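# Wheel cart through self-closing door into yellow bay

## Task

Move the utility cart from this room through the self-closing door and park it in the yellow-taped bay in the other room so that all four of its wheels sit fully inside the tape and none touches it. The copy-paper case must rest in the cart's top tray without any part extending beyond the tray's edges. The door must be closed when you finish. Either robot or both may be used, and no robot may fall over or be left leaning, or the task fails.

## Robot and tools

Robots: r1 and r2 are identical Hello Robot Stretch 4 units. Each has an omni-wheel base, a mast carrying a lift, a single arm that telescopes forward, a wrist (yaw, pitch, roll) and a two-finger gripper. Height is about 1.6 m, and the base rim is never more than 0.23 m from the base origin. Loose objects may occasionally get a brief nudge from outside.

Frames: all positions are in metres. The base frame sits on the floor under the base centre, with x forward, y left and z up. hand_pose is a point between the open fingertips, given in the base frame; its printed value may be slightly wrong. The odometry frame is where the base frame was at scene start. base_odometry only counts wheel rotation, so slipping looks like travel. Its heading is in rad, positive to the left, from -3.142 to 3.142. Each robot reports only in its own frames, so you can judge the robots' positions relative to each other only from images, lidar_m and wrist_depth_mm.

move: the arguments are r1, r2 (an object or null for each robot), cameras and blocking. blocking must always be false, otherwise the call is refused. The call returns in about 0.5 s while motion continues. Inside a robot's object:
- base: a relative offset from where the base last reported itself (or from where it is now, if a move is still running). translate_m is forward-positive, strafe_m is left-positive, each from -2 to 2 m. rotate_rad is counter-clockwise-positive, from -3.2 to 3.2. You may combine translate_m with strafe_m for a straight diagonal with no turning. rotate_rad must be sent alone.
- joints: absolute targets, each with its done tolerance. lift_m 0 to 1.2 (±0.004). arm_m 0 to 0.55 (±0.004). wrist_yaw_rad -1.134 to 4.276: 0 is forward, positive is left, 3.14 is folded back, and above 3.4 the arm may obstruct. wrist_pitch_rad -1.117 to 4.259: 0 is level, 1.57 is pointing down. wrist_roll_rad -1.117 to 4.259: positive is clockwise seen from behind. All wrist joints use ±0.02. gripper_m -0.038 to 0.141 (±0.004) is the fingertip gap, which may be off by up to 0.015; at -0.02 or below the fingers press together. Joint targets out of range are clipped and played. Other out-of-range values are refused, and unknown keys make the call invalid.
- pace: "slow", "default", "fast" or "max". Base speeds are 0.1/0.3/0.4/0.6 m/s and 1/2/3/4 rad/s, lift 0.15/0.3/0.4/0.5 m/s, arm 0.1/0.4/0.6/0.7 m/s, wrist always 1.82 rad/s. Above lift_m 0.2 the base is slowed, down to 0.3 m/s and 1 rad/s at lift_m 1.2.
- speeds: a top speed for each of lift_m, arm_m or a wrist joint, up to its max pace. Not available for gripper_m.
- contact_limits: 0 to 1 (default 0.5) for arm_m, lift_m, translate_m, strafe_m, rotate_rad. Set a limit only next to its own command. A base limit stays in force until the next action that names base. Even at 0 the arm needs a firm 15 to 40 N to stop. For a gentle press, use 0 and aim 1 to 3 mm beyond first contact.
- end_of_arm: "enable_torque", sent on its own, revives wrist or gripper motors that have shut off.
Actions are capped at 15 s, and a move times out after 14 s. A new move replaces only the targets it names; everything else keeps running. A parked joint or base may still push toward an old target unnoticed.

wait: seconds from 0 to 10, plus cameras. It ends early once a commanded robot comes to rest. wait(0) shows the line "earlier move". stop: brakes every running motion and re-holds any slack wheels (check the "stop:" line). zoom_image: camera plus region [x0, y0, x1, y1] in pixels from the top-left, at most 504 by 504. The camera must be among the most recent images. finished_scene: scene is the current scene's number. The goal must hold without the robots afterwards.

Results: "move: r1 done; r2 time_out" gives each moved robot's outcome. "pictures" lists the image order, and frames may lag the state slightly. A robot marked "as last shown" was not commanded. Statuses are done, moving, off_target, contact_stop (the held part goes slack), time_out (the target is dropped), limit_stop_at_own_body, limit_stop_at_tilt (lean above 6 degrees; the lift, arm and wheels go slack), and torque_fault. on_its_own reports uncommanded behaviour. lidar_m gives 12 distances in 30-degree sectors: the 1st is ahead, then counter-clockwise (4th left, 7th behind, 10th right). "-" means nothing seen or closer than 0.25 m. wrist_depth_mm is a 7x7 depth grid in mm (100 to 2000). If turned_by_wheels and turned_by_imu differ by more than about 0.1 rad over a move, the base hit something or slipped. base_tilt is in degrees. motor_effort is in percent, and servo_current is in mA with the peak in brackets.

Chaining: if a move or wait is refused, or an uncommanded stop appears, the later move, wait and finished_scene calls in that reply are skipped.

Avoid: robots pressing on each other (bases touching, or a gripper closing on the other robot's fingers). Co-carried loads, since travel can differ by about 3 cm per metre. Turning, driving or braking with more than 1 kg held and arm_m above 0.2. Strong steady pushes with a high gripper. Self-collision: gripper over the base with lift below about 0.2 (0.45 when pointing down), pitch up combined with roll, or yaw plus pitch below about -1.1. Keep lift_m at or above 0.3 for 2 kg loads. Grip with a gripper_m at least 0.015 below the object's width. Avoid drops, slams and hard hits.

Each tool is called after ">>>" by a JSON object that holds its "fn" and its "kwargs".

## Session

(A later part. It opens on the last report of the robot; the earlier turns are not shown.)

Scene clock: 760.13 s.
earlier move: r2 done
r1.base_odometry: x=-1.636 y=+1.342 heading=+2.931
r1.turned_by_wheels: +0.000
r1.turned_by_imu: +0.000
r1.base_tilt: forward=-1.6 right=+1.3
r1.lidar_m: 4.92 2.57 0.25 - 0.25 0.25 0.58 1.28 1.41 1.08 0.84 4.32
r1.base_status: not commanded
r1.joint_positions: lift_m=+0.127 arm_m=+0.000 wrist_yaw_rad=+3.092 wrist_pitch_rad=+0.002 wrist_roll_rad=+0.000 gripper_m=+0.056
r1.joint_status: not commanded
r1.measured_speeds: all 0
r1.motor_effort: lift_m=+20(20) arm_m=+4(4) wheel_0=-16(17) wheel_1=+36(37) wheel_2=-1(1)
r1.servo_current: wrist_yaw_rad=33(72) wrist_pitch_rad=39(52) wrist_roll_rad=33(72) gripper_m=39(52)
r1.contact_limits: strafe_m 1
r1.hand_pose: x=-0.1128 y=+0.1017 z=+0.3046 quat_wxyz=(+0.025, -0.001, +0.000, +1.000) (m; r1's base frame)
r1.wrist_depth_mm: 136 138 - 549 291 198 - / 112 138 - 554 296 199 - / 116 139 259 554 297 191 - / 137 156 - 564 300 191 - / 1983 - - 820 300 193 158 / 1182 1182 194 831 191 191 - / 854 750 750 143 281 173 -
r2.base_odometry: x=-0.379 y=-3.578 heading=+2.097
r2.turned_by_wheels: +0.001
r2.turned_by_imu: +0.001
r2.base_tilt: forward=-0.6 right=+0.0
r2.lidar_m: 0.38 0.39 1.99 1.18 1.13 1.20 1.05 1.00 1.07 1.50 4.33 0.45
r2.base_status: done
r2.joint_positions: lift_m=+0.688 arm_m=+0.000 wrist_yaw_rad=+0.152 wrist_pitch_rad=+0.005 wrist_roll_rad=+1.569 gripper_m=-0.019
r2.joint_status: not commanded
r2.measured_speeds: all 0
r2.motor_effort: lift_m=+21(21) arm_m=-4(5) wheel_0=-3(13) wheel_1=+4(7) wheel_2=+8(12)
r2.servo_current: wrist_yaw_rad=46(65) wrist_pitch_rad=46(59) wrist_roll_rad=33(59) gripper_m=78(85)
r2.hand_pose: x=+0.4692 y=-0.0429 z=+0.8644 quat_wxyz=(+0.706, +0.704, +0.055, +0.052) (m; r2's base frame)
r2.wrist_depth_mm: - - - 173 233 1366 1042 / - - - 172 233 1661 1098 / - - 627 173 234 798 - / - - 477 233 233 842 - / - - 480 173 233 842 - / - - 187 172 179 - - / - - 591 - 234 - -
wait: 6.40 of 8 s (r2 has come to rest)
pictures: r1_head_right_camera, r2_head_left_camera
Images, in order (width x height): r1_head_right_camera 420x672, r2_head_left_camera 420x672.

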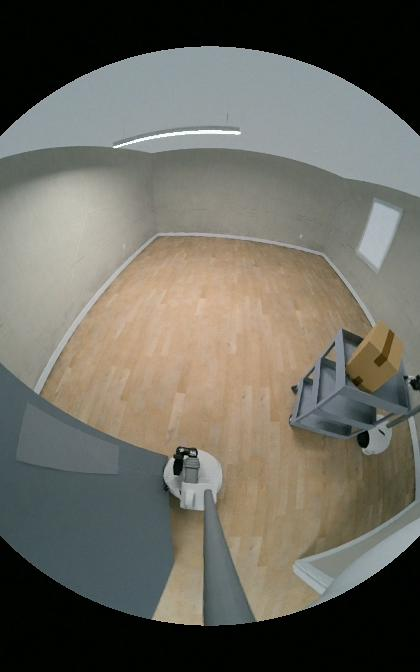

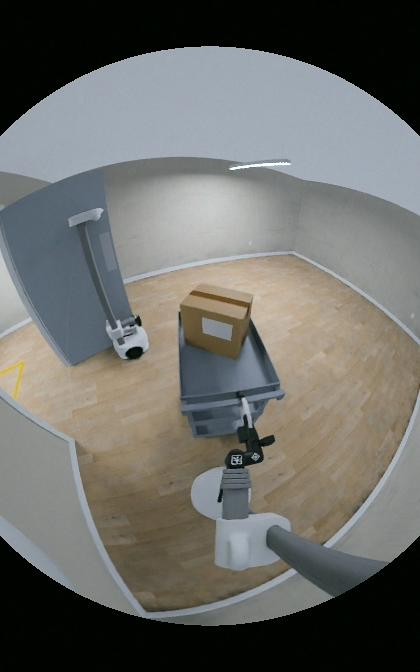

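>>> {"fn": "move", "kwargs": {"blocking": false, "cameras": [], "r2": {"base":{"translate_m":0.5,"strafe_m":0.28},"pace":"slow"}}}

>>> {"fn": "wait", "kwargs": {"seconds": 8, "cameras": ["r2_head_left_camera"]}}

>>> {"fn": "move", "kwargs": {"blocking": false, "cameras": [], "r2": {"base":{"rotate_rad":-0.45},"pace":"slow"}}}

>>> {"fn": "wait", "kwargs": {"seconds": 3, "cameras": ["r2_head_left_camera","r1_head_right_camera"]}}

Scene clock: 777.23 s.
move: r2 moving
r1: as last shown
r1.lidar_m: 4.90 2.59 0.25 - 0.25 0.25 0.60 1.27 1.39 1.08 0.86 4.31
r1.servo_current: wrist_yaw_rad=39(65) wrist_pitch_rad=39(52) wrist_roll_rad=39(52) gripper_m=39(46)
r1.contact_limits: strafe_m 1
r1.wrist_depth_mm: 136 138 - 544 291 199 - / 112 139 - 559 294 200 - / 116 139 259 559 300 191 - / 136 156 - 564 300 192 - / 1983 - - 809 301 193 159 / 1182 1205 193 831 191 193 - / 842 759 759 143 279 173 -
r2.base_odometry: x=-0.391 y=-3.571 heading=+2.096
r2.turned_by_wheels: +0.000
r2.turned_by_imu: +0.000
r2.base_tilt: forward=-0.7 right=+0.1
r2.lidar_m: 0.37 0.39 1.99 1.16 1.12 1.21 1.07 1.02 1.06 1.49 4.40 0.44
r2.base_status: translate_m moving; strafe_m moving
r2.joint_positions: lift_m=+0.688 arm_m=+0.000 wrist_yaw_rad=+0.147 wrist_pitch_rad=+0.005 wrist_roll_rad=+1.569 gripper_m=-0.019
r2.joint_status: not commanded
r2.measured_speeds: translate_m=+0.049 strafe_m=+0.028 rotate_rad=-0.001 lift_m=+0.000 arm_m=+0.000 wrist_yaw_rad=-0.031 wrist_pitch_rad=+0.000 wrist_roll_rad=+0.000
r2.motor_effort: lift_m=+21(21) arm_m=-4(5) wheel_0=-1(6) wheel_1=+8(10) wheel_2=-14(14)
r2.servo_current: wrist_yaw_rad=52(59) wrist_pitch_rad=46(52) wrist_roll_rad=39(52) gripper_m=78(85)
r2.hand_pose: x=+0.4690 y=-0.0442 z=+0.8644 quat_wxyz=(+0.706, +0.704, +0.054, +0.050) (m; r2's base frame)
r2.wrist_depth_mm: - - - 177 239 267 265 / - - - 177 237 1708 1138 / - - - 175 236 798 - / - - 492 234 236 842 - / - - 477 173 233 831 - / - - 186 171 180 - - / - - 574 - 231 - -
pictures: none
No camera images: "cameras" was empty.

Scene clock: 783.63 s.
earlier move: r2 done
r1.base_odometry: x=-1.636 y=+1.342 heading=+2.931
r1.turned_by_wheels: +0.000
r1.turned_by_imu: +0.000
r1.base_tilt: forward=-1.6 right=+1.3
r1.lidar_m: 4.90 2.58 0.25 - 0.25 0.25 0.58 1.26 1.36 0.78 0.49 0.42
r1.base_status: not commanded
r1.joint_positions: lift_m=+0.127 arm_m=+0.000 wrist_yaw_rad=+3.092 wrist_pitch_rad=+0.002 wrist_roll_rad=+0.000 gripper_m=+0.056
r1.joint_status: not commanded
r1.measured_speeds: all 0
r1.motor_effort: lift_m=+20(20) arm_m=+4(4) wheel_0=-16(17) wheel_1=+36(37) wheel_2=-1(1)
r1.servo_current: wrist_yaw_rad=46(72) wrist_pitch_rad=46(52) wrist_roll_rad=33(72) gripper_m=39(52)
r1.contact_limits: strafe_m 1
r1.hand_pose: x=-0.1128 y=+0.1017 z=+0.3046 quat_wxyz=(+0.025, -0.001, +0.000, +1.000) (m; r1's base frame)
r1.wrist_depth_mm: 136 138 - 549 291 198 - / 112 139 - 554 296 200 - / 116 139 260 569 298 191 - / 136 156 - 569 298 191 - / 1921 - - 820 300 191 158 / 1205 1182 194 831 191 192 - / 842 750 741 143 279 174 -
r2.base_odometry: x=-0.872 y=-3.287 heading=+2.097
r2.turned_by_wheels: +0.001
r2.turned_by_imu: +0.004
r2.base_tilt: forward=-0.7 right=+0.1
r2.lidar_m: 0.38 0.39 1.07 1.16 1.10 1.20 1.62 1.57 1.66 2.31 4.67 0.44
r2.base_status: done
r2.joint_positions: lift_m=+0.688 arm_m=+0.000 wrist_yaw_rad=+0.149 wrist_pitch_rad=+0.005 wrist_roll_rad=+1.569 gripper_m=-0.019
r2.joint_status: not commanded
r2.measured_speeds: all 0
r2.motor_effort: lift_m=+21(21) arm_m=-4(5) wheel_0=+7(12) wheel_1=+4(10) wheel_2=-6(16)
r2.servo_current: wrist_yaw_rad=52(65) wrist_pitch_rad=39(52) wrist_roll_rad=46(59) gripper_m=78(85)
r2.hand_pose: x=+0.4691 y=-0.0436 z=+0.8644 quat_wxyz=(+0.706, +0.704, +0.055, +0.051) (m; r2's base frame)
r2.wrist_depth_mm: - - - 176 237 264 262 / - - - 176 236 1661 1138 / - - - 174 236 809 - / - - 488 233 235 842 - / - - 477 173 232 831 - / - - 187 172 180 - - / - - 569 - 232 - -
wait: 6.40 of 8 s (r2 has come to rest)
pictures: r2_head_left_camera
Images, in order (width x height): r2_head_left_camera 420x672.

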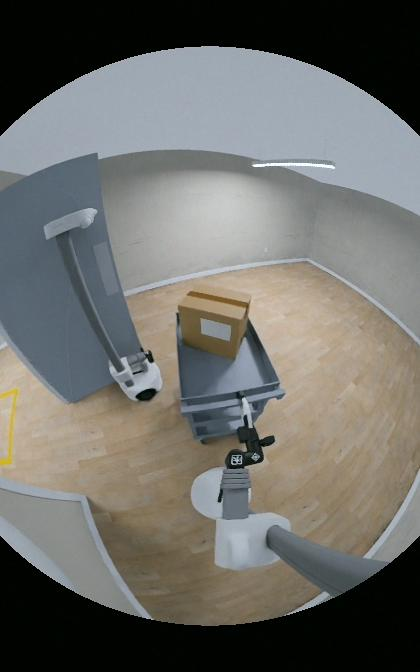

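Scene clock: 784.13 s.
move: r2 moving
r1: as last shown
r1.lidar_m: 4.91 2.55 0.25 - 0.25 0.26 0.57 1.29 1.40 0.87 0.49 0.43
r1.motor_effort: lift_m=+20(20) arm_m=+4(4) wheel_0=-16(16) wheel_1=+37(37) wheel_2=-1(1)
r1.servo_current: wrist_yaw_rad=33(52) wrist_pitch_rad=46(46) wrist_roll_rad=39(65) gripper_m=39(52)
r1.contact_limits: strafe_m 1
r1.wrist_depth_mm: 136 138 - 544 293 198 - / 112 139 - 554 297 199 - / 116 139 259 559 300 191 - / 136 156 - 559 300 191 - / 1983 - - 820 301 192 158 / 1205 1229 193 820 191 192 - / 842 750 759 143 279 173 -
r2.base_odometry: x=-0.872 y=-3.287 heading=+1.973
r2.turned_by_wheels: -0.124
r2.turned_by_imu: -0.121
r2.base_tilt: forward=-0.6 right=+0.0
r2.lidar_m: 0.36 0.34 1.04 1.66 1.11 1.13 1.48 1.56 1.61 2.04 4.56 0.47
r2.base_status: rotate_rad moving
r2.joint_positions: lift_m=+0.688 arm_m=+0.000 wrist_yaw_rad=+0.157 wrist_pitch_rad=+0.005 wrist_roll_rad=+1.569 gripper_m=-0.019
r2.joint_status: not commanded
r2.measured_speeds: translate_m=+0.000 strafe_m=-0.001 rotate_rad=-0.484 lift_m=+0.000 arm_m=+0.000 wrist_yaw_rad=+0.000 wrist_pitch_rad=+0.000 wrist_roll_rad=+0.000
r2.motor_effort: lift_m=+21(21) arm_m=-4(4) wheel_0=+11(15) wheel_1=+8(8) wheel_2=+14(15)
r2.servo_current: wrist_yaw_rad=39(65) wrist_pitch_rad=46(46) wrist_roll_rad=52(52) gripper_m=85(85)
r2.hand_pose: x=+0.4695 y=-0.0412 z=+0.8644 quat_wxyz=(+0.706, +0.704, +0.057, +0.054) (m; r2's base frame)
r2.wrist_depth_mm: - - - 223 265 271 274 / - - - 194 258 1537 1160 / - - - 189 250 1661 - / - - 609 183 244 820 - / - 496 466 179 236 831 - / - - 186 173 180 - - / - - 517 - 225 - -
pictures: none
No camera images: "cameras" was empty.

Scene clock: 785.27 s.
earlier move: r2 done
r1.base_odometry: x=-1.636 y=+1.342 heading=+2.931
r1.turned_by_wheels: +0.000
r1.turned_by_imu: +0.000
r1.base_tilt: forward=-1.6 right=+1.3
r1.lidar_m: 4.89 2.59 0.25 - 0.25 0.25 0.57 1.26 1.36 1.00 0.52 0.53
r1.base_status: not commanded
r1.joint_positions: lift_m=+0.127 arm_m=+0.000 wrist_yaw_rad=+3.092 wrist_pitch_rad=+0.002 wrist_roll_rad=+0.000 gripper_m=+0.056
r1.joint_status: not commanded
r1.measured_speeds: all 0
r1.motor_effort: lift_m=+20(20) arm_m=+4(4) wheel_0=-16(17) wheel_1=+36(37) wheel_2=-1(1)
r1.servo_current: wrist_yaw_rad=46(65) wrist_pitch_rad=39(52) wrist_roll_rad=59(72) gripper_m=39(52)
r1.contact_limits: strafe_m 1
r1.hand_pose: x=-0.1128 y=+0.1017 z=+0.3046 quat_wxyz=(+0.025, -0.001, +0.000, +1.000) (m; r1's base frame)
r1.wrist_depth_mm: 136 138 - 549 293 199 - / 112 139 - 559 296 200 - / 116 139 260 559 297 190 - / 137 156 - 569 300 191 - / 1983 - - 809 301 192 158 / 1182 1182 194 831 191 193 - / 854 741 768 143 281 173 -
r2.base_odometry: x=-0.872 y=-3.287 heading=+1.648
r2.turned_by_wheels: -0.325
r2.turned_by_imu: -0.316
r2.base_tilt: forward=-0.7 right=+0.1
r2.lidar_m: 0.25 0.25 1.02 1.44 1.14 1.11 1.23 1.61 1.57 1.70 2.51 0.51
r2.base_status: done
r2.joint_positions: lift_m=+0.688 arm_m=+0.000 wrist_yaw_rad=+0.147 wrist_pitch_rad=+0.005 wrist_roll_rad=+1.569 gripper_m=-0.019
r2.joint_status: not commanded
r2.measured_speeds: translate_m=+0.000 strafe_m=+0.000 rotate_rad=+0.000 lift_m=+0.000 arm_m=+0.000 wrist_yaw_rad=+0.002 wrist_pitch_rad=+0.000 wrist_roll_rad=+0.000
r2.motor_effort: lift_m=+21(21) arm_m=-4(4) wheel_0=+2(17) wheel_1=+4(9) wheel_2=+2(16)
r2.servo_current: wrist_yaw_rad=59(72) wrist_pitch_rad=52(52) wrist_roll_rad=46(52) gripper_m=78(85)
r2.hand_pose: x=+0.4690 y=-0.0442 z=+0.8644 quat_wxyz=(+0.706, +0.704, +0.054, +0.050) (m; r2's base frame)
r2.wrist_depth_mm: - - - - - 1618 1160 / - - - 301 - 1618 1160 / - - - 253 342 351 355 / - - - 211 293 1661 480 / - - - 190 252 1708 530 / - - 185 163 179 691 - / - 452 410 - 207 - -
wait: 1.13 of 3 s (r2 has come to rest)
pictures: r1_head_right_camera, r2_head_left_camera
Images, in order (width x height): r1_head_right_camera 420x672, r2_head_left_camera 420x672.

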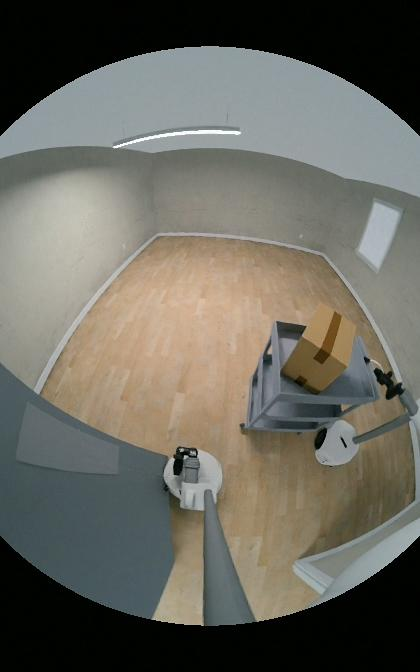

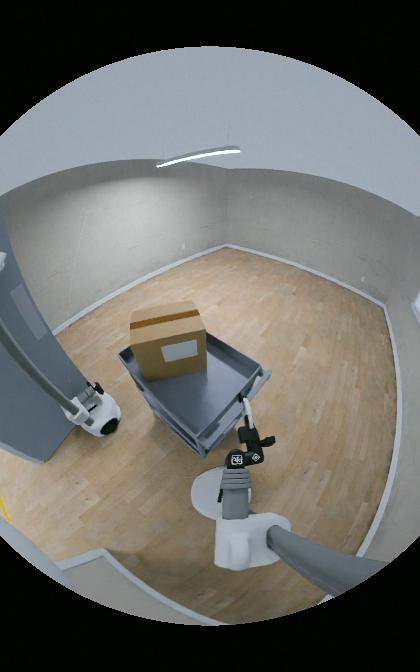

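>>> {"fn": "move", "kwargs": {"blocking": false, "cameras": [], "r2": {"base":{"translate_m":0.37,"strafe_m":0.37},"pace":"slow"}}}

>>> {"fn": "wait", "kwargs": {"seconds": 8, "cameras": ["r2_head_left_camera"]}}

>>> {"fn": "move", "kwargs": {"blocking": false, "cameras": [], "r2": {"base":{"rotate_rad":-0.3},"pace":"slow"}}}

>>> {"fn": "wait", "kwargs": {"seconds": 3, "cameras": ["r2_head_camera","r1_head_right_camera"]}}

Scene clock: 796.07 s.
move: r2 moving
r1: as last shown
r1.lidar_m: 4.88 2.55 0.25 - 0.25 0.25 0.58 1.26 1.38 1.00 0.55 0.52
r1.motor_effort: lift_m=+20(20) arm_m=+4(4) wheel_0=-17(17) wheel_1=+37(37) wheel_2=-1(1)
r1.servo_current: wrist_yaw_rad=52(72) wrist_pitch_rad=46(52) wrist_roll_rad=52(65) gripper_m=46(46)
r1.contact_limits: strafe_m 1
r1.wrist_depth_mm: 136 138 - 554 291 198 - / 112 139 - 554 296 199 - / 116 139 259 559 297 191 - / 137 156 - 559 301 192 - / 1983 - - 809 301 193 159 / 1182 1205 194 842 191 191 - / 842 759 750 143 279 174 -
r2.base_odometry: x=-0.881 y=-3.278 heading=+1.647
r2.turned_by_wheels: -0.001
r2.turned_by_imu: -0.001
r2.base_tilt: forward=-0.7 right=+0.1
r2.lidar_m: 0.27 0.25 1.01 1.16 1.15 1.12 1.22 1.62 1.58 1.70 2.55 0.53
r2.base_status: translate_m moving; strafe_m moving
r2.joint_positions: lift_m=+0.688 arm_m=+0.000 wrist_yaw_rad=+0.147 wrist_pitch_rad=+0.005 wrist_roll_rad=+1.569 gripper_m=-0.019
r2.joint_status: not commanded
r2.measured_speeds: translate_m=+0.035 strafe_m=+0.036 rotate_rad=-0.003 lift_m=+0.000 arm_m=+0.000 wrist_yaw_rad=-0.002 wrist_pitch_rad=+0.000 wrist_roll_rad=+0.000
r2.motor_effort: lift_m=+21(21) arm_m=-4(4) wheel_0=-4(7) wheel_1=+9(9) wheel_2=-13(13)
r2.servo_current: wrist_yaw_rad=39(59) wrist_pitch_rad=39(46) wrist_roll_rad=46(52) gripper_m=85(85)
r2.hand_pose: x=+0.4690 y=-0.0442 z=+0.8644 quat_wxyz=(+0.706, +0.704, +0.054, +0.050) (m; r2's base frame)
r2.wrist_depth_mm: - - - - - 1618 1138 / - - - 307 - 1618 1138 / - - - 254 347 353 399 / - - - 211 293 1708 1182 / - - - 185 252 1661 530 / - - 186 165 180 661 - / - - 413 - 206 - -
pictures: none
No camera images: "cameras" was empty.

Scene clock: 802.03 s.
earlier move: r2 done
r1.base_odometry: x=-1.636 y=+1.342 heading=+2.931
r1.turned_by_wheels: +0.000
r1.turned_by_imu: +0.000
r1.base_tilt: forward=-1.6 right=+1.3
r1.lidar_m: 0.33 2.58 0.25 - 0.25 0.25 0.58 1.28 1.40 0.57 0.55 0.36
r1.base_status: not commanded
r1.joint_positions: lift_m=+0.127 arm_m=+0.000 wrist_yaw_rad=+3.092 wrist_pitch_rad=+0.002 wrist_roll_rad=+0.000 gripper_m=+0.056
r1.joint_status: not commanded
r1.measured_speeds: all 0
r1.motor_effort: lift_m=+20(20) arm_m=+4(4) wheel_0=-16(17) wheel_1=+36(37) wheel_2=-1(1)
r1.servo_current: wrist_yaw_rad=59(72) wrist_pitch_rad=39(52) wrist_roll_rad=46(72) gripper_m=39(52)
r1.contact_limits: strafe_m 1
r1.hand_pose: x=-0.1128 y=+0.1017 z=+0.3046 quat_wxyz=(+0.025, -0.001, +0.000, +1.000) (m; r1's base frame)
r1.wrist_depth_mm: 136 138 - 544 291 198 - / 112 139 - 559 296 199 - / 116 139 258 569 298 191 - / 136 156 - 569 300 191 - / 1921 - - 820 301 192 159 / 1182 1182 194 820 191 192 - / 842 750 750 143 279 174 -
r2.base_odometry: x=-1.269 y=-2.946 heading=+1.647
r2.turned_by_wheels: +0.001
r2.turned_by_imu: +0.001
r2.base_tilt: forward=-0.7 right=+0.1
r2.lidar_m: 0.25 0.25 0.49 0.55 1.25 1.22 1.32 1.99 2.09 2.26 3.35 4.60
r2.base_status: done
r2.joint_positions: lift_m=+0.688 arm_m=+0.000 wrist_yaw_rad=+0.148 wrist_pitch_rad=+0.005 wrist_roll_rad=+1.569 gripper_m=-0.019
r2.joint_status: not commanded
r2.measured_speeds: all 0
r2.motor_effort: lift_m=+21(21) arm_m=-4(5) wheel_0=-4(12) wheel_1=+6(9) wheel_2=-6(14)
r2.servo_current: wrist_yaw_rad=33(72) wrist_pitch_rad=46(52) wrist_roll_rad=52(65) gripper_m=85(85)
r2.hand_pose: x=+0.4691 y=-0.0441 z=+0.8644 quat_wxyz=(+0.706, +0.704, +0.054, +0.050) (m; r2's base frame)
r2.wrist_depth_mm: - - - - - 1661 1138 / - - - - - 1661 1138 / - - - 325 - 1661 1182 / - - - 298 364 373 377 / - - - 193 264 1708 480 / - - 185 154 178 1618 504 / - - - - 195 188 -
wait: 5.97 of 8 s (r2 has come to rest)
pictures: r2_head_left_camera
Images, in order (width x height): r2_head_left_camera 420x672.

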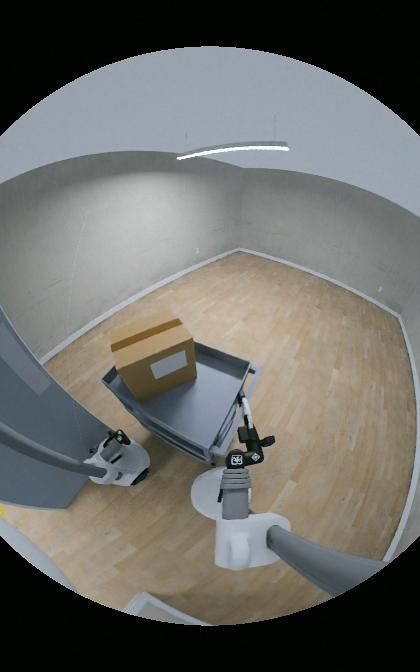

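Scene clock: 802.53 s.
move: r2 moving
r1: as last shown
r1.lidar_m: 0.34 2.58 0.25 - 0.25 0.25 0.57 1.28 1.41 0.60 0.55 0.35
r1.servo_current: wrist_yaw_rad=59(65) wrist_pitch_rad=33(46) wrist_roll_rad=65(65) gripper_m=46(46)
r1.contact_limits: strafe_m 1
r1.wrist_depth_mm: 136 138 - 549 291 198 - / 112 139 - 559 297 199 - / 116 139 258 564 298 191 - / 136 156 - 569 298 191 - / 1921 - - 820 300 193 158 / 1205 1182 194 831 191 191 - / 842 750 759 143 279 174 -
r2.base_odometry: x=-1.269 y=-2.946 heading=+1.525
r2.turned_by_wheels: -0.123
r2.turned_by_imu: -0.118
r2.base_tilt: forward=-0.7 right=+0.0
r2.lidar_m: 0.29 0.25 0.35 0.55 1.15 1.22 1.26 1.72 2.09 2.16 2.93 4.59
r2.base_status: rotate_rad moving
r2.joint_positions: lift_m=+0.688 arm_m=+0.000 wrist_yaw_rad=+0.167 wrist_pitch_rad=+0.005 wrist_roll_rad=+1.569 gripper_m=-0.019
r2.joint_status: not commanded
r2.measured_speeds: translate_m=+0.000 strafe_m=-0.001 rotate_rad=-0.465 lift_m=+0.000 arm_m=+0.000 wrist_yaw_rad=+0.084 wrist_pitch_rad=+0.000 wrist_roll_rad=+0.000
r2.motor_effort: lift_m=+21(21) arm_m=-4(4) wheel_0=+15(18) wheel_1=+14(14) wheel_2=+9(15)
r2.servo_current: wrist_yaw_rad=72(78) wrist_pitch_rad=46(46) wrist_roll_rad=39(59) gripper_m=78(85)
r2.hand_pose: x=+0.4699 y=-0.0383 z=+0.8644 quat_wxyz=(+0.705, +0.704, +0.061, +0.057) (m; r2's base frame)
r2.wrist_depth_mm: - - - - - 1661 1160 / - - - - - 1618 1160 / - - - 349 - 1661 1182 / - - - 319 370 379 379 / - - - 206 291 1661 1229 / - - - 163 180 1618 488 / - - 181 - 200 530 -
pictures: none
No camera images: "cameras" was empty.

Scene clock: 803.70 s.
earlier move: r2 done
r1.base_odometry: x=-1.636 y=+1.342 heading=+2.931
r1.turned_by_wheels: +0.000
r1.turned_by_imu: +0.000
r1.base_tilt: forward=-1.6 right=+1.3
r1.lidar_m: 0.66 2.54 0.25 - 0.25 0.25 0.58 1.27 1.38 0.56 0.55 0.65
r1.base_status: not commanded
r1.joint_positions: lift_m=+0.127 arm_m=+0.000 wrist_yaw_rad=+3.092 wrist_pitch_rad=+0.002 wrist_roll_rad=+0.000 gripper_m=+0.056
r1.joint_status: not commanded
r1.measured_speeds: all 0
r1.motor_effort: lift_m=+20(20) arm_m=+4(4) wheel_0=-16(17) wheel_1=+36(37) wheel_2=-1(1)
r1.servo_current: wrist_yaw_rad=52(65) wrist_pitch_rad=39(46) wrist_roll_rad=13(65) gripper_m=52(52)
r1.contact_limits: strafe_m 1
r1.hand_pose: x=-0.1128 y=+0.1017 z=+0.3046 quat_wxyz=(+0.025, -0.001, +0.000, +1.000) (m; r1's base frame)
r1.wrist_depth_mm: 136 138 - 554 291 198 - / 112 139 - 549 296 200 - / 116 139 259 559 297 191 - / 136 157 - 564 298 192 - / 1983 - - 831 300 192 158 / 1205 1205 194 820 191 191 - / 842 750 759 143 281 173 -
r2.base_odometry: x=-1.269 y=-2.946 heading=+1.348
r2.turned_by_wheels: -0.177
r2.turned_by_imu: -0.167
r2.base_tilt: forward=-0.7 right=+0.1
r2.lidar_m: 0.25 0.25 2.66 0.56 0.60 4.12 1.23 1.50 2.10 2.09 2.54 0.52
r2.base_status: done
r2.joint_positions: lift_m=+0.688 arm_m=+0.000 wrist_yaw_rad=+0.145 wrist_pitch_rad=+0.005 wrist_roll_rad=+1.569 gripper_m=-0.019
r2.joint_status: not commanded
r2.measured_speeds: all 0
r2.motor_effort: lift_m=+21(21) arm_m=+5(5) wheel_0=-2(30) wheel_1=+4(20) wheel_2=+4(19)
r2.servo_current: wrist_yaw_rad=46(254) wrist_pitch_rad=46(52) wrist_roll_rad=46(59) gripper_m=78(85)
r2.hand_pose: x=+0.4689 y=-0.0449 z=+0.8644 quat_wxyz=(+0.706, +0.705, +0.053, +0.049) (m; r2's base frame)
r2.wrist_depth_mm: - - - - - 1661 1138 / - - - 303 - 1661 1160 / - - - 252 343 355 410 / - - - 210 293 1708 1182 / - - - 189 251 1708 525 / - - 186 160 180 676 - / - - 410 - 205 - -
wait: 1.17 of 3 s (r2 has come to rest)
pictures: r1_head_right_camera, r2_head_camera
Images, in order (width x height): r1_head_right_camera 420x672, r2_head_camera 420x560.

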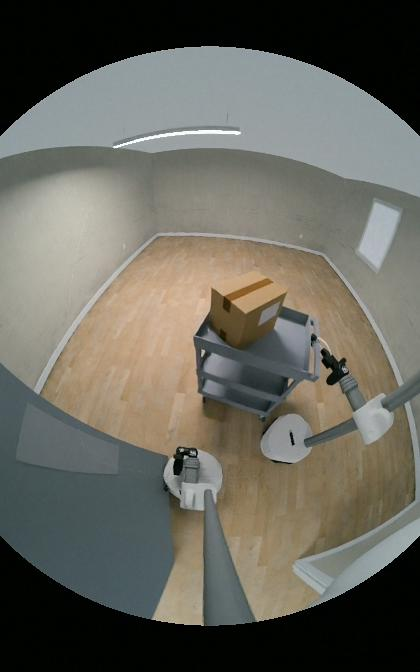

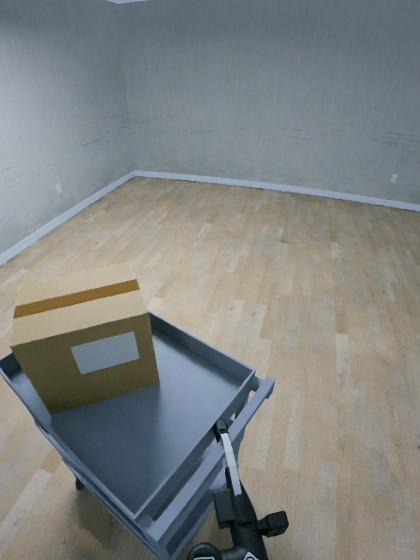

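>>> {"fn": "move", "kwargs": {"blocking": false, "cameras": [], "r2": {"base":{"translate_m":0.8,"strafe_m":0.0},"pace":"slow"}}}

>>> {"fn": "wait", "kwargs": {"seconds": 10, "cameras": ["r2_head_camera"]}}

>>> {"fn": "move", "kwargs": {"blocking": false, "cameras": [], "r2": {"base":{"strafe_m":0.45},"pace":"slow"}}}

>>> {"fn": "wait", "kwargs": {"seconds": 8, "cameras": ["r2_head_left_camera"]}}

Scene clock: 816.63 s.
move: r2 moving
r1: as last shown
r1.lidar_m: 0.73 2.57 0.25 - 0.25 0.26 0.58 1.28 1.38 0.57 0.55 0.65
r1.motor_effort: lift_m=+20(20) arm_m=+4(4) wheel_0=-16(17) wheel_1=+37(37) wheel_2=-1(1)
r1.servo_current: wrist_yaw_rad=46(65) wrist_pitch_rad=39(52) wrist_roll_rad=39(52) gripper_m=39(39)
r1.contact_limits: strafe_m 1
r1.wrist_depth_mm: 136 138 - 549 293 198 - / 112 139 - 559 296 200 - / 116 139 259 564 297 191 - / 136 156 - 574 300 192 - / 1983 - - 831 301 192 158 / 1160 1205 193 820 191 193 - / 854 759 750 143 279 173 -
r2.base_odometry: x=-1.266 y=-2.934 heading=+1.348
r2.turned_by_wheels: +0.000
r2.turned_by_imu: +0.001
r2.base_tilt: forward=-0.7 right=+0.1
r2.lidar_m: 0.29 0.26 2.65 0.57 0.62 4.15 1.23 1.51 2.09 2.11 2.56 0.51
r2.base_status: translate_m moving; strafe_m moving
r2.joint_positions: lift_m=+0.688 arm_m=+0.000 wrist_yaw_rad=+0.151 wrist_pitch_rad=+0.005 wrist_roll_rad=+1.569 gripper_m=-0.019
r2.joint_status: not commanded
r2.measured_speeds: translate_m=+0.049 strafe_m=+0.000 rotate_rad=-0.003 lift_m=+0.000 arm_m=+0.000 wrist_yaw_rad=-0.002 wrist_pitch_rad=+0.000 wrist_roll_rad=+0.000
r2.motor_effort: lift_m=+21(21) arm_m=+4(4) wheel_0=+10(11) wheel_1=+6(8) wheel_2=-12(12)
r2.servo_current: wrist_yaw_rad=52(52) wrist_pitch_rad=46(52) wrist_roll_rad=65(65) gripper_m=85(85)
r2.hand_pose: x=+0.4691 y=-0.0430 z=+0.8644 quat_wxyz=(+0.706, +0.704, +0.055, +0.051) (m; r2's base frame)
r2.wrist_depth_mm: - - - - - 1618 1160 / - - - 282 334 1430 1098 / - - - 283 310 1499 413 / - - - 206 268 1708 504 / - - - 187 242 1661 - / - - 186 169 179 - - / - 430 430 - 212 - -
pictures: none
No camera images: "cameras" was empty.

Scene clock: 825.43 s.
earlier move: r2 done
r1.base_odometry: x=-1.636 y=+1.342 heading=+2.931
r1.turned_by_wheels: +0.000
r1.turned_by_imu: -0.001
r1.base_tilt: forward=-1.6 right=+1.3
r1.lidar_m: 1.32 2.58 0.25 - 0.25 0.26 0.59 1.26 1.40 2.81 2.97 0.95
r1.base_status: not commanded
r1.joint_positions: lift_m=+0.127 arm_m=+0.000 wrist_yaw_rad=+3.092 wrist_pitch_rad=+0.002 wrist_roll_rad=+0.000 gripper_m=+0.056
r1.joint_status: not commanded
r1.measured_speeds: all 0
r1.motor_effort: lift_m=+20(20) arm_m=+4(5) wheel_0=-16(17) wheel_1=+37(37) wheel_2=-1(1)
r1.servo_current: wrist_yaw_rad=59(72) wrist_pitch_rad=39(52) wrist_roll_rad=46(72) gripper_m=46(52)
r1.contact_limits: strafe_m 1
r1.hand_pose: x=-0.1128 y=+0.1017 z=+0.3046 quat_wxyz=(+0.025, -0.001, +0.000, +1.000) (m; r1's base frame)
r1.wrist_depth_mm: 136 138 - 549 293 198 - / 112 139 - 559 296 199 - / 116 139 259 564 298 191 - / 137 156 - 564 300 191 - / 1983 - - 831 300 192 158 / 1182 1182 194 831 191 193 - / 842 750 750 143 279 174 -
r2.base_odometry: x=-1.091 y=-2.166 heading=+1.348
r2.turned_by_wheels: +0.000
r2.turned_by_imu: -0.002
r2.base_tilt: forward=-0.7 right=+0.1
r2.lidar_m: 0.35 0.32 2.40 2.41 0.97 0.96 2.03 2.41 2.35 2.38 2.84 0.49
r2.base_status: done
r2.joint_positions: lift_m=+0.688 arm_m=+0.000 wrist_yaw_rad=+0.147 wrist_pitch_rad=+0.005 wrist_roll_rad=+1.569 gripper_m=-0.019
r2.joint_status: not commanded
r2.measured_speeds: all 0
r2.motor_effort: lift_m=+21(21) arm_m=+4(5) wheel_0=+3(11) wheel_1=+3(8) wheel_2=-6(16)
r2.servo_current: wrist_yaw_rad=46(59) wrist_pitch_rad=46(52) wrist_roll_rad=46(65) gripper_m=78(85)
r2.hand_pose: x=+0.4689 y=-0.0444 z=+0.8644 quat_wxyz=(+0.706, +0.704, +0.054, +0.050) (m; r2's base frame)
r2.wrist_depth_mm: - - - 235 - 1537 1138 / - - - 216 286 306 306 / - - - 203 270 1708 504 / - - - 190 252 1576 - / - - 530 181 238 820 - / - 459 187 172 179 - - / - - 469 - 219 - -
wait: 8.80 of 10 s (r2 has come to rest)
pictures: r2_head_camera
Images, in order (width x height): r2_head_camera 420x560.

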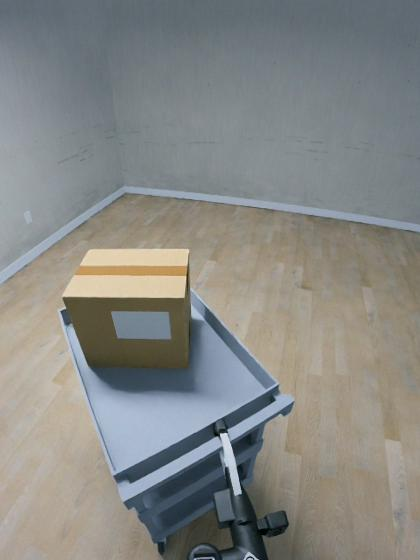

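Scene clock: 825.93 s.
move: r2 moving
r1: as last shown
r1.turned_by_imu: +0.000
r1.lidar_m: 1.30 2.60 0.25 - 0.25 0.26 0.56 1.27 1.43 2.78 2.99 0.92
r1.motor_effort: lift_m=+20(20) arm_m=+4(4) wheel_0=-17(17) wheel_1=+37(37) wheel_2=-1(1)
r1.servo_current: wrist_yaw_rad=59(65) wrist_pitch_rad=39(46) wrist_roll_rad=59(59) gripper_m=46(46)
r1.contact_limits: strafe_m 1
r1.wrist_depth_mm: 136 138 - 544 291 198 - / 112 139 - 554 294 199 - / 116 139 260 564 300 191 - / 136 156 - 569 300 192 - / 1863 - - 820 301 191 158 / 1182 1182 193 842 190 192 - / 854 759 750 143 281 173 -
r2.base_odometry: x=-1.105 y=-2.163 heading=+1.347
r2.turned_by_wheels: -0.001
r2.turned_by_imu: -0.001
r2.base_tilt: forward=-0.7 right=+0.1
r2.lidar_m: 0.35 0.32 2.38 2.40 0.96 0.94 2.03 2.36 2.37 2.39 2.82 0.46
r2.base_status: strafe_m moving
r2.joint_positions: lift_m=+0.688 arm_m=+0.000 wrist_yaw_rad=+0.145 wrist_pitch_rad=+0.005 wrist_roll_rad=+1.569 gripper_m=-0.019
r2.joint_status: not commanded
r2.measured_speeds: translate_m=+0.000 strafe_m=+0.057 rotate_rad=-0.003 lift_m=+0.000 arm_m=+0.000 wrist_yaw_rad=-0.002 wrist_pitch_rad=+0.000 wrist_roll_rad=+0.000
r2.motor_effort: lift_m=+21(21) arm_m=+4(4) wheel_0=-11(15) wheel_1=+7(9) wheel_2=+0(4)
r2.servo_current: wrist_yaw_rad=59(59) wrist_pitch_rad=46(46) wrist_roll_rad=46(46) gripper_m=72(85)
r2.hand_pose: x=+0.4689 y=-0.0449 z=+0.8644 quat_wxyz=(+0.706, +0.705, +0.053, +0.049) (m; r2's base frame)
r2.wrist_depth_mm: - - - 236 - 1537 1098 / - - - 215 287 310 310 / - - - 202 268 1661 525 / - - - 189 252 798 - / - - 525 181 239 842 - / - 459 186 171 179 - - / - - 469 - 218 - -
pictures: none
No camera images: "cameras" was empty.

Scene clock: 831.07 s.
earlier move: r2 done
r1.base_odometry: x=-1.636 y=+1.342 heading=+2.931
r1.turned_by_wheels: +0.000
r1.turned_by_imu: +0.000
r1.base_tilt: forward=-1.6 right=+1.3
r1.lidar_m: 0.69 2.56 0.25 - 0.25 0.25 0.60 1.28 1.38 2.77 2.98 0.80
r1.base_status: not commanded
r1.joint_positions: lift_m=+0.127 arm_m=+0.000 wrist_yaw_rad=+3.092 wrist_pitch_rad=+0.002 wrist_roll_rad=+0.000 gripper_m=+0.056
r1.joint_status: not commanded
r1.measured_speeds: all 0
r1.motor_effort: lift_m=+20(20) arm_m=+4(5) wheel_0=-16(17) wheel_1=+37(37) wheel_2=-1(1)
r1.servo_current: wrist_yaw_rad=46(72) wrist_pitch_rad=39(59) wrist_roll_rad=46(72) gripper_m=39(52)
r1.contact_limits: strafe_m 1
r1.hand_pose: x=-0.1128 y=+0.1017 z=+0.3046 quat_wxyz=(+0.025, -0.001, +0.000, +1.000) (m; r1's base frame)
r1.wrist_depth_mm: 136 138 - 554 293 198 - / 112 139 - 554 294 200 - / 116 139 259 564 298 191 - / 136 157 - 569 301 191 - / 1863 - - 820 300 192 158 / 1205 1205 193 831 191 193 - / 854 750 759 143 278 174 -
r2.base_odometry: x=-1.530 y=-2.066 heading=+1.347
r2.turned_by_wheels: +0.000
r2.turned_by_imu: +0.000
r2.base_tilt: forward=-0.6 right=+0.1
r2.lidar_m: 0.42 0.45 1.96 1.97 2.04 0.72 0.77 2.19 2.79 2.80 3.37 0.38
r2.base_status: done
r2.joint_positions: lift_m=+0.688 arm_m=+0.000 wrist_yaw_rad=+0.145 wrist_pitch_rad=+0.005 wrist_roll_rad=+1.569 gripper_m=-0.019
r2.joint_status: not commanded
r2.measured_speeds: all 0
r2.motor_effort: lift_m=+21(21) arm_m=+4(5) wheel_0=-7(15) wheel_1=+3(9) wheel_2=+0(4)
r2.servo_current: wrist_yaw_rad=65(65) wrist_pitch_rad=39(52) wrist_roll_rad=46(59) gripper_m=85(91)
r2.hand_pose: x=+0.4689 y=-0.0447 z=+0.8644 quat_wxyz=(+0.706, +0.705, +0.053, +0.049) (m; r2's base frame)
r2.wrist_depth_mm: - - 525 125 178 - - / - 466 445 129 189 - - / - 449 439 138 202 - - / - - 525 146 215 - - / - - 661 158 226 - - / - - 187 170 179 1576 517 / - - - - - 1661 462
wait: 5.13 of 8 s (r2 has come to rest)
pictures: r2_head_left_camera
Images, in order (width x height): r2_head_left_camera 420x672.

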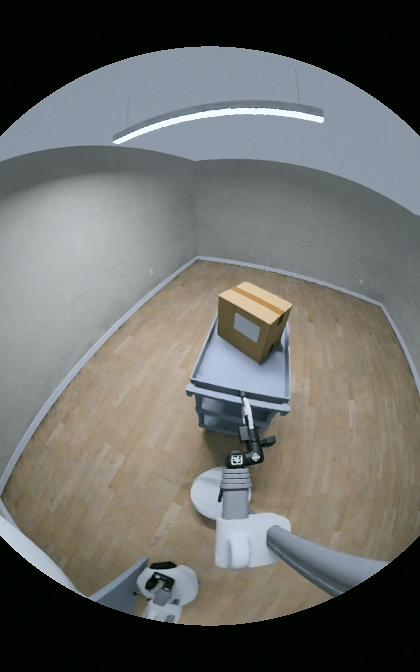

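>>> {"fn": "move", "kwargs": {"blocking": false, "cameras": [], "r2": {"base":{"rotate_rad":-0.243},"pace":"slow"}}}

>>> {"fn": "wait", "kwargs": {"seconds": 3, "cameras": []}}

>>> {"fn": "move", "kwargs": {"blocking": false, "cameras": [], "r2": {"base":{"strafe_m":-0.66,"translate_m":0.35},"pace":"slow"}}}

>>> {"fn": "wait", "kwargs": {"seconds": 9, "cameras": ["r2_head_left_camera","r1_head_right_camera"]}}

Scene clock: 839.53 s.
move: r2 moving
r1: as last shown
r1.lidar_m: 0.71 2.58 0.25 - 0.25 0.26 0.59 1.27 1.41 2.80 2.98 0.78
r1.motor_effort: lift_m=+20(20) arm_m=+4(4) wheel_0=-17(17) wheel_1=+36(37) wheel_2=-1(1)
r1.servo_current: wrist_yaw_rad=39(59) wrist_pitch_rad=39(46) wrist_roll_rad=59(59) gripper_m=46(46)
r1.contact_limits: strafe_m 1
r1.wrist_depth_mm: 136 138 - 549 291 198 - / 112 139 - 554 297 199 - / 116 139 260 564 297 191 - / 137 156 - 574 301 192 - / 1921 - - 820 301 192 159 / 1205 1229 194 831 191 192 - / 866 759 750 143 281 174 -
r2.base_odometry: x=-1.530 y=-2.066 heading=+1.223
r2.turned_by_wheels: -0.124
r2.turned_by_imu: -0.120
r2.base_tilt: forward=-0.7 right=+0.0
r2.lidar_m: 0.41 0.44 1.94 1.97 2.16 0.73 0.69 2.07 2.79 2.76 3.13 0.42
r2.base_status: rotate_rad moving
r2.joint_positions: lift_m=+0.688 arm_m=+0.000 wrist_yaw_rad=+0.155 wrist_pitch_rad=+0.005 wrist_roll_rad=+1.569 gripper_m=-0.019
r2.joint_status: not commanded
r2.measured_speeds: translate_m=+0.001 strafe_m=+0.000 rotate_rad=-0.481 lift_m=+0.000 arm_m=+0.000 wrist_yaw_rad=+0.000 wrist_pitch_rad=+0.000 wrist_roll_rad=+0.000
r2.motor_effort: lift_m=+21(21) arm_m=+4(5) wheel_0=+10(14) wheel_1=+8(9) wheel_2=+12(13)
r2.servo_current: wrist_yaw_rad=65(65) wrist_pitch_rad=46(52) wrist_roll_rad=46(52) gripper_m=78(85)
r2.hand_pose: x=+0.4693 y=-0.0418 z=+0.8644 quat_wxyz=(+0.706, +0.704, +0.057, +0.053) (m; r2's base frame)
r2.wrist_depth_mm: - - - 141 196 1430 - / - - 539 147 204 - - / - 462 442 151 211 - - / - - 480 158 220 809 - / - - 569 166 229 - - / - - 186 171 180 - - / - - - - - 1618 488
pictures: none
No camera images: "cameras" was empty.

Scene clock: 840.30 s.
earlier move: r2 done
r1.base_odometry: x=-1.636 y=+1.342 heading=+2.931
r1.turned_by_wheels: +0.000
r1.turned_by_imu: +0.000
r1.base_tilt: forward=-1.6 right=+1.2
r1.lidar_m: 0.70 2.57 0.25 - 0.25 0.25 0.57 1.27 1.36 2.79 2.97 0.75
r1.base_status: not commanded
r1.joint_positions: lift_m=+0.127 arm_m=+0.000 wrist_yaw_rad=+3.092 wrist_pitch_rad=+0.002 wrist_roll_rad=+0.000 gripper_m=+0.056
r1.joint_status: not commanded
r1.measured_speeds: all 0
r1.motor_effort: lift_m=+20(20) arm_m=+4(4) wheel_0=-16(17) wheel_1=+36(37) wheel_2=-1(1)
r1.servo_current: wrist_yaw_rad=52(65) wrist_pitch_rad=39(52) wrist_roll_rad=46(65) gripper_m=39(52)
r1.contact_limits: strafe_m 1
r1.hand_pose: x=-0.1128 y=+0.1017 z=+0.3046 quat_wxyz=(+0.025, -0.001, +0.000, +1.000) (m; r1's base frame)
r1.wrist_depth_mm: 136 138 - 549 290 198 - / 112 139 - 559 297 200 - / 116 139 259 549 298 191 - / 136 156 - 569 300 191 - / 1921 - - 820 300 192 158 / 1182 1205 194 831 191 193 - / 842 759 750 143 279 173 -
r2.base_odometry: x=-1.530 y=-2.066 heading=+1.106
r2.turned_by_wheels: -0.118
r2.turned_by_imu: -0.114
r2.base_tilt: forward=-0.7 right=+0.0
r2.lidar_m: 0.39 0.40 2.03 1.98 2.13 0.77 0.71 2.00 2.81 2.77 2.96 0.43
r2.base_status: done
r2.joint_positions: lift_m=+0.688 arm_m=+0.000 wrist_yaw_rad=+0.153 wrist_pitch_rad=+0.005 wrist_roll_rad=+1.569 gripper_m=-0.019
r2.joint_status: not commanded
r2.measured_speeds: all 0
r2.motor_effort: lift_m=+21(21) arm_m=+4(5) wheel_0=+7(14) wheel_1=+4(9) wheel_2=+7(13)
r2.servo_current: wrist_yaw_rad=46(65) wrist_pitch_rad=46(52) wrist_roll_rad=46(59) gripper_m=78(85)
r2.hand_pose: x=+0.4692 y=-0.0425 z=+0.8644 quat_wxyz=(+0.706, +0.704, +0.056, +0.052) (m; r2's base frame)
r2.wrist_depth_mm: - - - 167 226 1499 1138 / - - - 168 229 1576 - / - - 580 170 229 798 - / - - 462 229 231 831 - / - - 492 172 232 842 - / - - 187 172 180 - - / - - - - 234 - -
wait: 0.77 of 3 s (r2 has come to rest)
pictures: none
No camera images: "cameras" was empty.

Scene clock: 840.80 s.
move: r2 moving
r1: as last shown
r1.base_tilt: forward=-1.6 right=+1.3
r1.lidar_m: 0.71 2.56 0.25 - 0.25 0.25 0.58 1.27 1.37 2.79 2.98 0.74
r1.motor_effort: lift_m=+20(20) arm_m=+4(4) wheel_0=-17(17) wheel_1=+36(37) wheel_2=-1(1)
r1.servo_current: wrist_yaw_rad=39(59) wrist_pitch_rad=33(46) wrist_roll_rad=52(52) gripper_m=46(46)
r1.contact_limits: strafe_m 1
r1.wrist_depth_mm: 136 138 - 549 291 199 - / 112 139 - 559 294 200 - / 116 139 260 564 298 190 - / 136 156 - 569 300 191 - / 1921 - - 820 301 192 158 / 1182 1205 194 820 191 192 - / 854 750 759 143 279 174 -
r2.base_odometry: x=-1.518 y=-2.066 heading=+1.106
r2.turned_by_wheels: +0.000
r2.turned_by_imu: +0.000
r2.base_tilt: forward=-0.7 right=+0.1
r2.lidar_m: 0.38 0.38 2.02 1.97 2.16 0.78 0.72 2.03 2.82 2.75 2.99 0.44
r2.base_status: translate_m moving; strafe_m moving
r2.joint_positions: lift_m=+0.688 arm_m=+0.000 wrist_yaw_rad=+0.153 wrist_pitch_rad=+0.005 wrist_roll_rad=+1.569 gripper_m=-0.019
r2.joint_status: not commanded
r2.measured_speeds: translate_m=+0.023 strafe_m=-0.043 rotate_rad=-0.002 lift_m=+0.000 arm_m=+0.000 wrist_yaw_rad=+0.000 wrist_pitch_rad=+0.000 wrist_roll_rad=+0.000
r2.motor_effort: lift_m=+21(21) arm_m=+4(5) wheel_0=+9(14) wheel_1=-4(6) wheel_2=-7(7)
r2.servo_current: wrist_yaw_rad=46(59) wrist_pitch_rad=46(46) wrist_roll_rad=46(52) gripper_m=78(85)
r2.hand_pose: x=+0.4692 y=-0.0425 z=+0.8644 quat_wxyz=(+0.706, +0.704, +0.056, +0.052) (m; r2's base frame)
r2.wrist_depth_mm: - - - 169 229 1366 1078 / - - - 170 229 1618 - / - - 597 170 230 809 - / - - 462 231 231 842 - / - - 492 171 233 854 - / - - 186 172 179 - - / - - 609 - 233 - -
pictures: none
No camera images: "cameras" was empty.

Scene clock: 849.07 s.
earlier move: r2 done
r1.base_odometry: x=-1.636 y=+1.342 heading=+2.931
r1.turned_by_wheels: +0.000
r1.turned_by_imu: -0.001
r1.base_tilt: forward=-1.6 right=+1.3
r1.lidar_m: 1.68 2.57 0.25 - 0.25 0.25 0.56 1.29 1.39 2.79 2.99 1.25
r1.base_status: not commanded
r1.joint_positions: lift_m=+0.127 arm_m=+0.000 wrist_yaw_rad=+3.092 wrist_pitch_rad=+0.002 wrist_roll_rad=+0.000 gripper_m=+0.056
r1.joint_status: not commanded
r1.measured_speeds: all 0
r1.motor_effort: lift_m=+20(20) arm_m=+4(4) wheel_0=-16(17) wheel_1=+36(37) wheel_2=-1(1)
r1.servo_current: wrist_yaw_rad=59(78) wrist_pitch_rad=52(52) wrist_roll_rad=46(78) gripper_m=39(52)
r1.contact_limits: strafe_m 1
r1.hand_pose: x=-0.1128 y=+0.1017 z=+0.3046 quat_wxyz=(+0.025, -0.001, +0.000, +1.000) (m; r1's base frame)
r1.wrist_depth_mm: 136 138 - 549 293 198 - / 112 139 - 559 296 198 - / 116 139 259 559 297 191 - / 137 156 - 564 300 191 - / 1983 - - 809 301 191 159 / 1205 1205 193 831 191 192 - / 842 759 750 143 279 174 -
r2.base_odometry: x=-0.783 y=-2.050 heading=+1.106
r2.turned_by_wheels: +0.000
r2.turned_by_imu: +0.004
r2.base_tilt: forward=-0.7 right=+0.1
r2.lidar_m: 0.25 0.25 0.73 2.60 2.78 1.25 2.24 2.40 2.19 2.14 2.32 0.57
r2.base_status: done
r2.joint_positions: lift_m=+0.688 arm_m=+0.000 wrist_yaw_rad=+0.153 wrist_pitch_rad=+0.005 wrist_roll_rad=+1.569 gripper_m=-0.019
r2.joint_status: not commanded
r2.measured_speeds: all 0
r2.motor_effort: lift_m=+21(21) arm_m=+4(5) wheel_0=+5(14) wheel_1=-3(7) wheel_2=-4(10)
r2.servo_current: wrist_yaw_rad=52(65) wrist_pitch_rad=46(52) wrist_roll_rad=39(72) gripper_m=78(91)
r2.hand_pose: x=+0.4692 y=-0.0423 z=+0.8644 quat_wxyz=(+0.706, +0.704, +0.056, +0.052) (m; r2's base frame)
r2.wrist_depth_mm: - - - - - 1661 1138 / - - - 319 - 1618 1160 / - - - 324 357 357 1060 / - - - 216 303 1661 1205 / - - - 192 255 1708 496 / - - 186 160 179 654 - / - - 480 - 206 - -
wait: 8.27 of 9 s (r2 has come to rest)
pictures: r1_head_right_camera, r2_head_left_camera
Images, in order (width x height): r1_head_right_camera 420x672, r2_head_left_camera 420x672.

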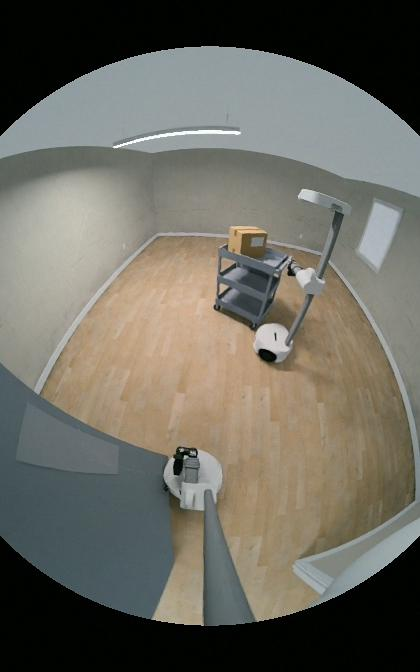

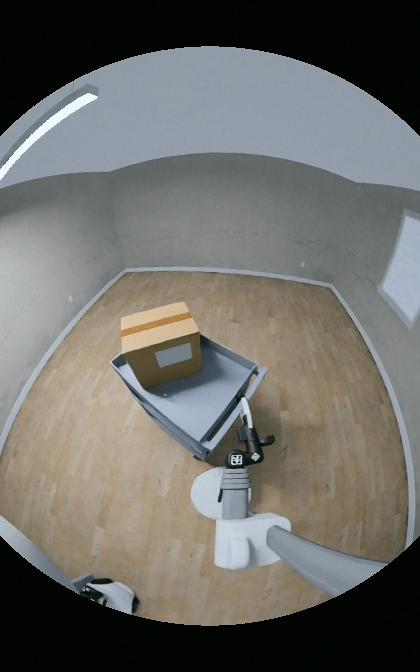

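>>> {"fn": "move", "kwargs": {"r2": {"base":{"translate_m":-0.5},"pace":"slow"}, "blocking": false, "cameras": []}}

>>> {"fn": "wait", "kwargs": {"seconds": 8}}

Scene clock: 872.90 s.
move: r2 moving
r1: as last shown
r1.turned_by_imu: +0.000
r1.lidar_m: 1.69 2.58 0.25 - 0.25 0.26 0.58 1.27 1.38 2.80 2.97 1.24
r1.motor_effort: lift_m=+20(20) arm_m=+4(4) wheel_0=-16(16) wheel_1=+36(36) wheel_2=-1(1)
r1.servo_current: wrist_yaw_rad=59(59) wrist_pitch_rad=39(52) wrist_roll_rad=39(65) gripper_m=39(46)
r1.contact_limits: strafe_m 1
r1.wrist_depth_mm: 136 138 - 544 291 198 - / 112 139 - 559 294 199 - / 116 139 259 564 298 191 - / 137 156 - 569 300 192 - / 1921 - - 820 301 192 159 / 1205 1205 193 842 191 192 - / 842 750 768 143 281 173 -
r2.base_odometry: x=-0.789 y=-2.060 heading=+1.106
r2.turned_by_wheels: +0.000
r2.turned_by_imu: +0.000
r2.base_tilt: forward=-0.7 right=+0.1
r2.lidar_m: 0.25 0.25 0.79 2.60 2.82 1.27 2.25 2.36 2.20 2.15 2.32 0.58
r2.base_status: translate_m moving
r2.joint_positions: lift_m=+0.688 arm_m=+0.000 wrist_yaw_rad=+0.153 wrist_pitch_rad=+0.005 wrist_roll_rad=+1.569 gripper_m=-0.019
r2.joint_status: not commanded
r2.measured_speeds: translate_m=-0.050 strafe_m=+0.000 rotate_rad=-0.002 lift_m=+0.000 arm_m=+0.000 wrist_yaw_rad=+0.000 wrist_pitch_rad=+0.000 wrist_roll_rad=+0.000
r2.motor_effort: lift_m=+21(21) arm_m=+4(4) wheel_0=-3(7) wheel_1=-6(7) wheel_2=+11(14)
r2.servo_current: wrist_yaw_rad=46(52) wrist_pitch_rad=46(52) wrist_roll_rad=52(59) gripper_m=78(85)
r2.hand_pose: x=+0.4692 y=-0.0423 z=+0.8644 quat_wxyz=(+0.706, +0.704, +0.056, +0.052) (m; r2's base frame)
r2.wrist_depth_mm: - - - - - 1661 1118 / - - - 312 - 1618 1160 / - - - 320 349 359 1060 / - - - 214 301 1661 1255 / - - - 186 255 1661 504 / - - 185 164 179 661 - / - - 452 - 200 - -
pictures: none
No camera images: "cameras" was empty.

Scene clock: 878.70 s.
earlier move: r2 done
r1.base_odometry: x=-1.636 y=+1.342 heading=+2.931
r1.turned_by_wheels: +0.000
r1.turned_by_imu: +0.000
r1.base_tilt: forward=-1.6 right=+1.3
r1.lidar_m: 1.91 2.57 0.25 - 0.25 0.25 0.58 1.27 1.41 2.79 0.87 0.87
r1.base_status: not commanded
r1.joint_positions: lift_m=+0.127 arm_m=+0.000 wrist_yaw_rad=+3.092 wrist_pitch_rad=+0.002 wrist_roll_rad=+0.000 gripper_m=+0.056
r1.joint_status: not commanded
r1.measured_speeds: all 0
r1.motor_effort: lift_m=+20(20) arm_m=+4(5) wheel_0=-16(17) wheel_1=+36(37) wheel_2=-1(1)
r1.servo_current: wrist_yaw_rad=52(72) wrist_pitch_rad=39(52) wrist_roll_rad=39(65) gripper_m=33(46)
r1.contact_limits: strafe_m 1
r1.hand_pose: x=-0.1128 y=+0.1017 z=+0.3046 quat_wxyz=(+0.025, -0.001, +0.000, +1.000) (m; r1's base frame)
r1.wrist_depth_mm: 136 138 - 549 291 198 - / 112 139 - 554 296 200 - / 116 139 258 559 296 190 - / 136 157 - 559 300 191 - / 1863 - - 820 300 193 159 / 1205 1205 194 820 191 192 - / 854 741 759 143 281 174 -
r2.base_odometry: x=-1.008 y=-2.496 heading=+1.105
r2.turned_by_wheels: +0.000
r2.turned_by_imu: +0.000
r2.base_tilt: forward=-0.7 right=+0.1
r2.lidar_m: 0.40 0.40 2.71 2.63 0.88 0.89 1.74 1.85 2.15 2.10 2.25 0.43
r2.base_status: done
r2.joint_positions: lift_m=+0.688 arm_m=+0.000 wrist_yaw_rad=+0.149 wrist_pitch_rad=+0.005 wrist_roll_rad=+1.569 gripper_m=-0.019
r2.joint_status: not commanded
r2.measured_speeds: all 0
r2.motor_effort: lift_m=+21(21) arm_m=+4(5) wheel_0=-4(12) wheel_1=-4(9) wheel_2=+6(14)
r2.servo_current: wrist_yaw_rad=59(65) wrist_pitch_rad=46(59) wrist_roll_rad=59(65) gripper_m=72(85)
r2.hand_pose: x=+0.4690 y=-0.0436 z=+0.8644 quat_wxyz=(+0.706, +0.704, +0.055, +0.051) (m; r2's base frame)
r2.wrist_depth_mm: - - - 158 217 1618 1138 / - - - 161 220 1430 - / - - 525 164 224 809 - / - 473 459 167 227 820 - / - - 512 170 230 854 - / - - 186 172 179 - - / - - - - - 1708 -
wait: 5.80 of 8 s (r2 has come to rest)
pictures: r1_head_camera, r1_head_left_camera, r1_head_right_camera, r1_wrist_camera, r2_head_camera, r2_head_left_camera, r2_head_right_camera, r2_wrist_camera
Images, in order (width x height): r1_head_camera 420x560, r1_head_left_camera 420x672, r1_head_right_camera 420x672, r1_wrist_camera 616x392, r2_head_camera 420x560, r2_head_left_camera 420x672, r2_head_right_camera 420x672, r2_wrist_camera 616x392.

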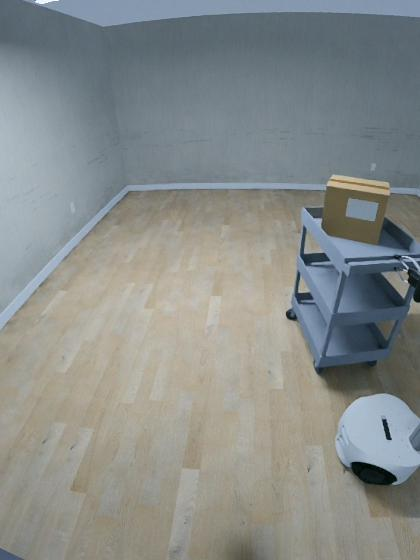

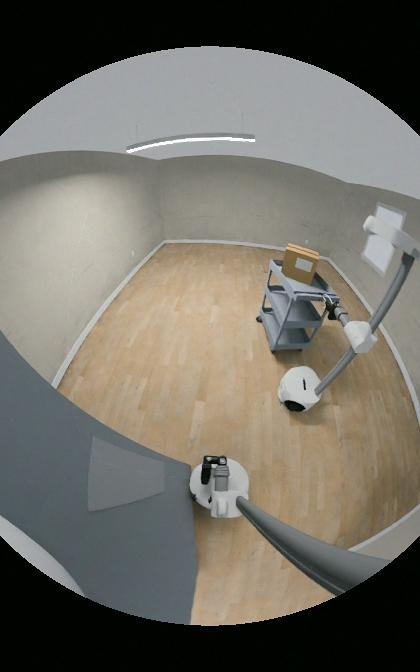

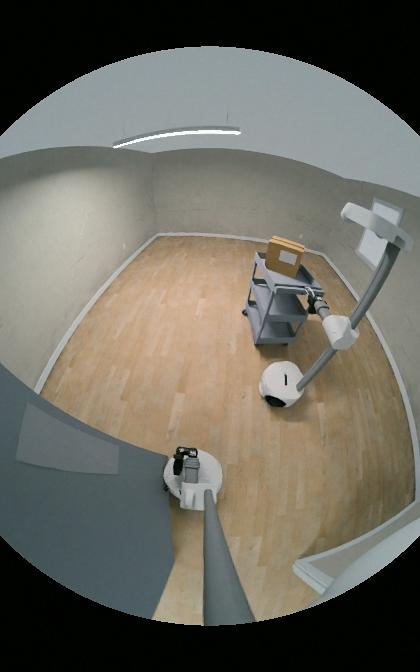

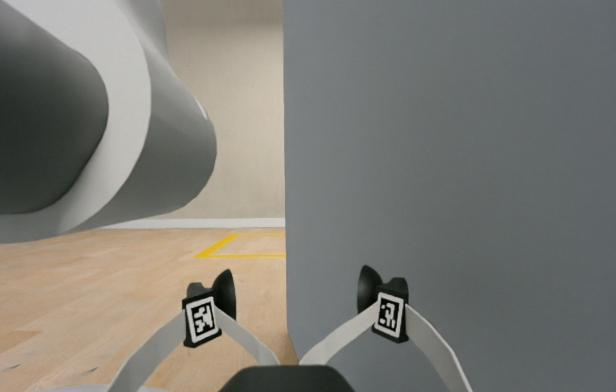

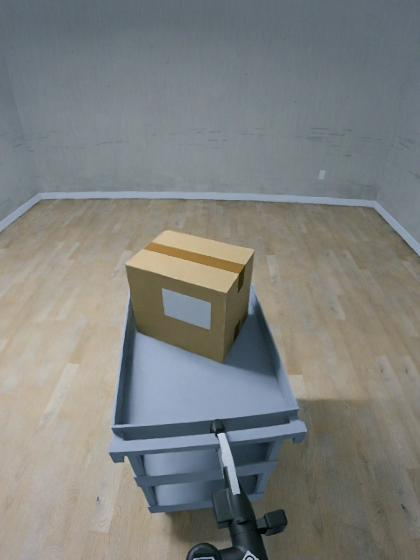

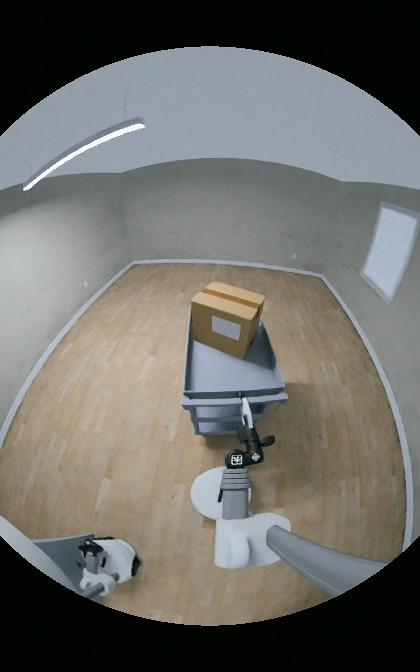

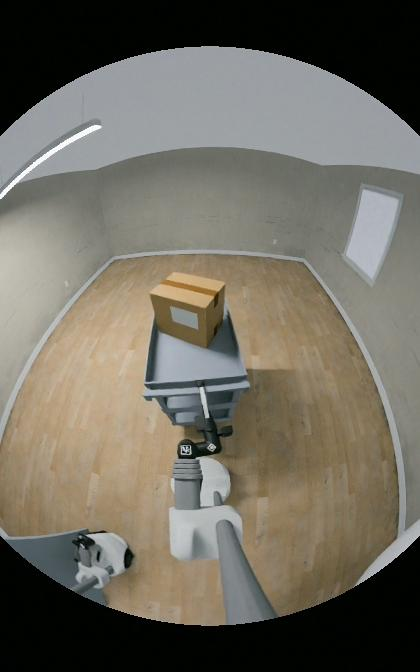

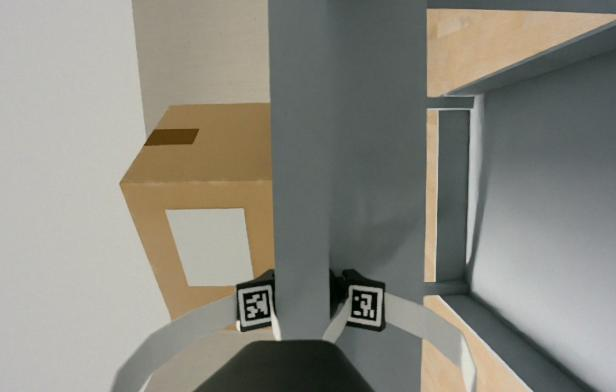

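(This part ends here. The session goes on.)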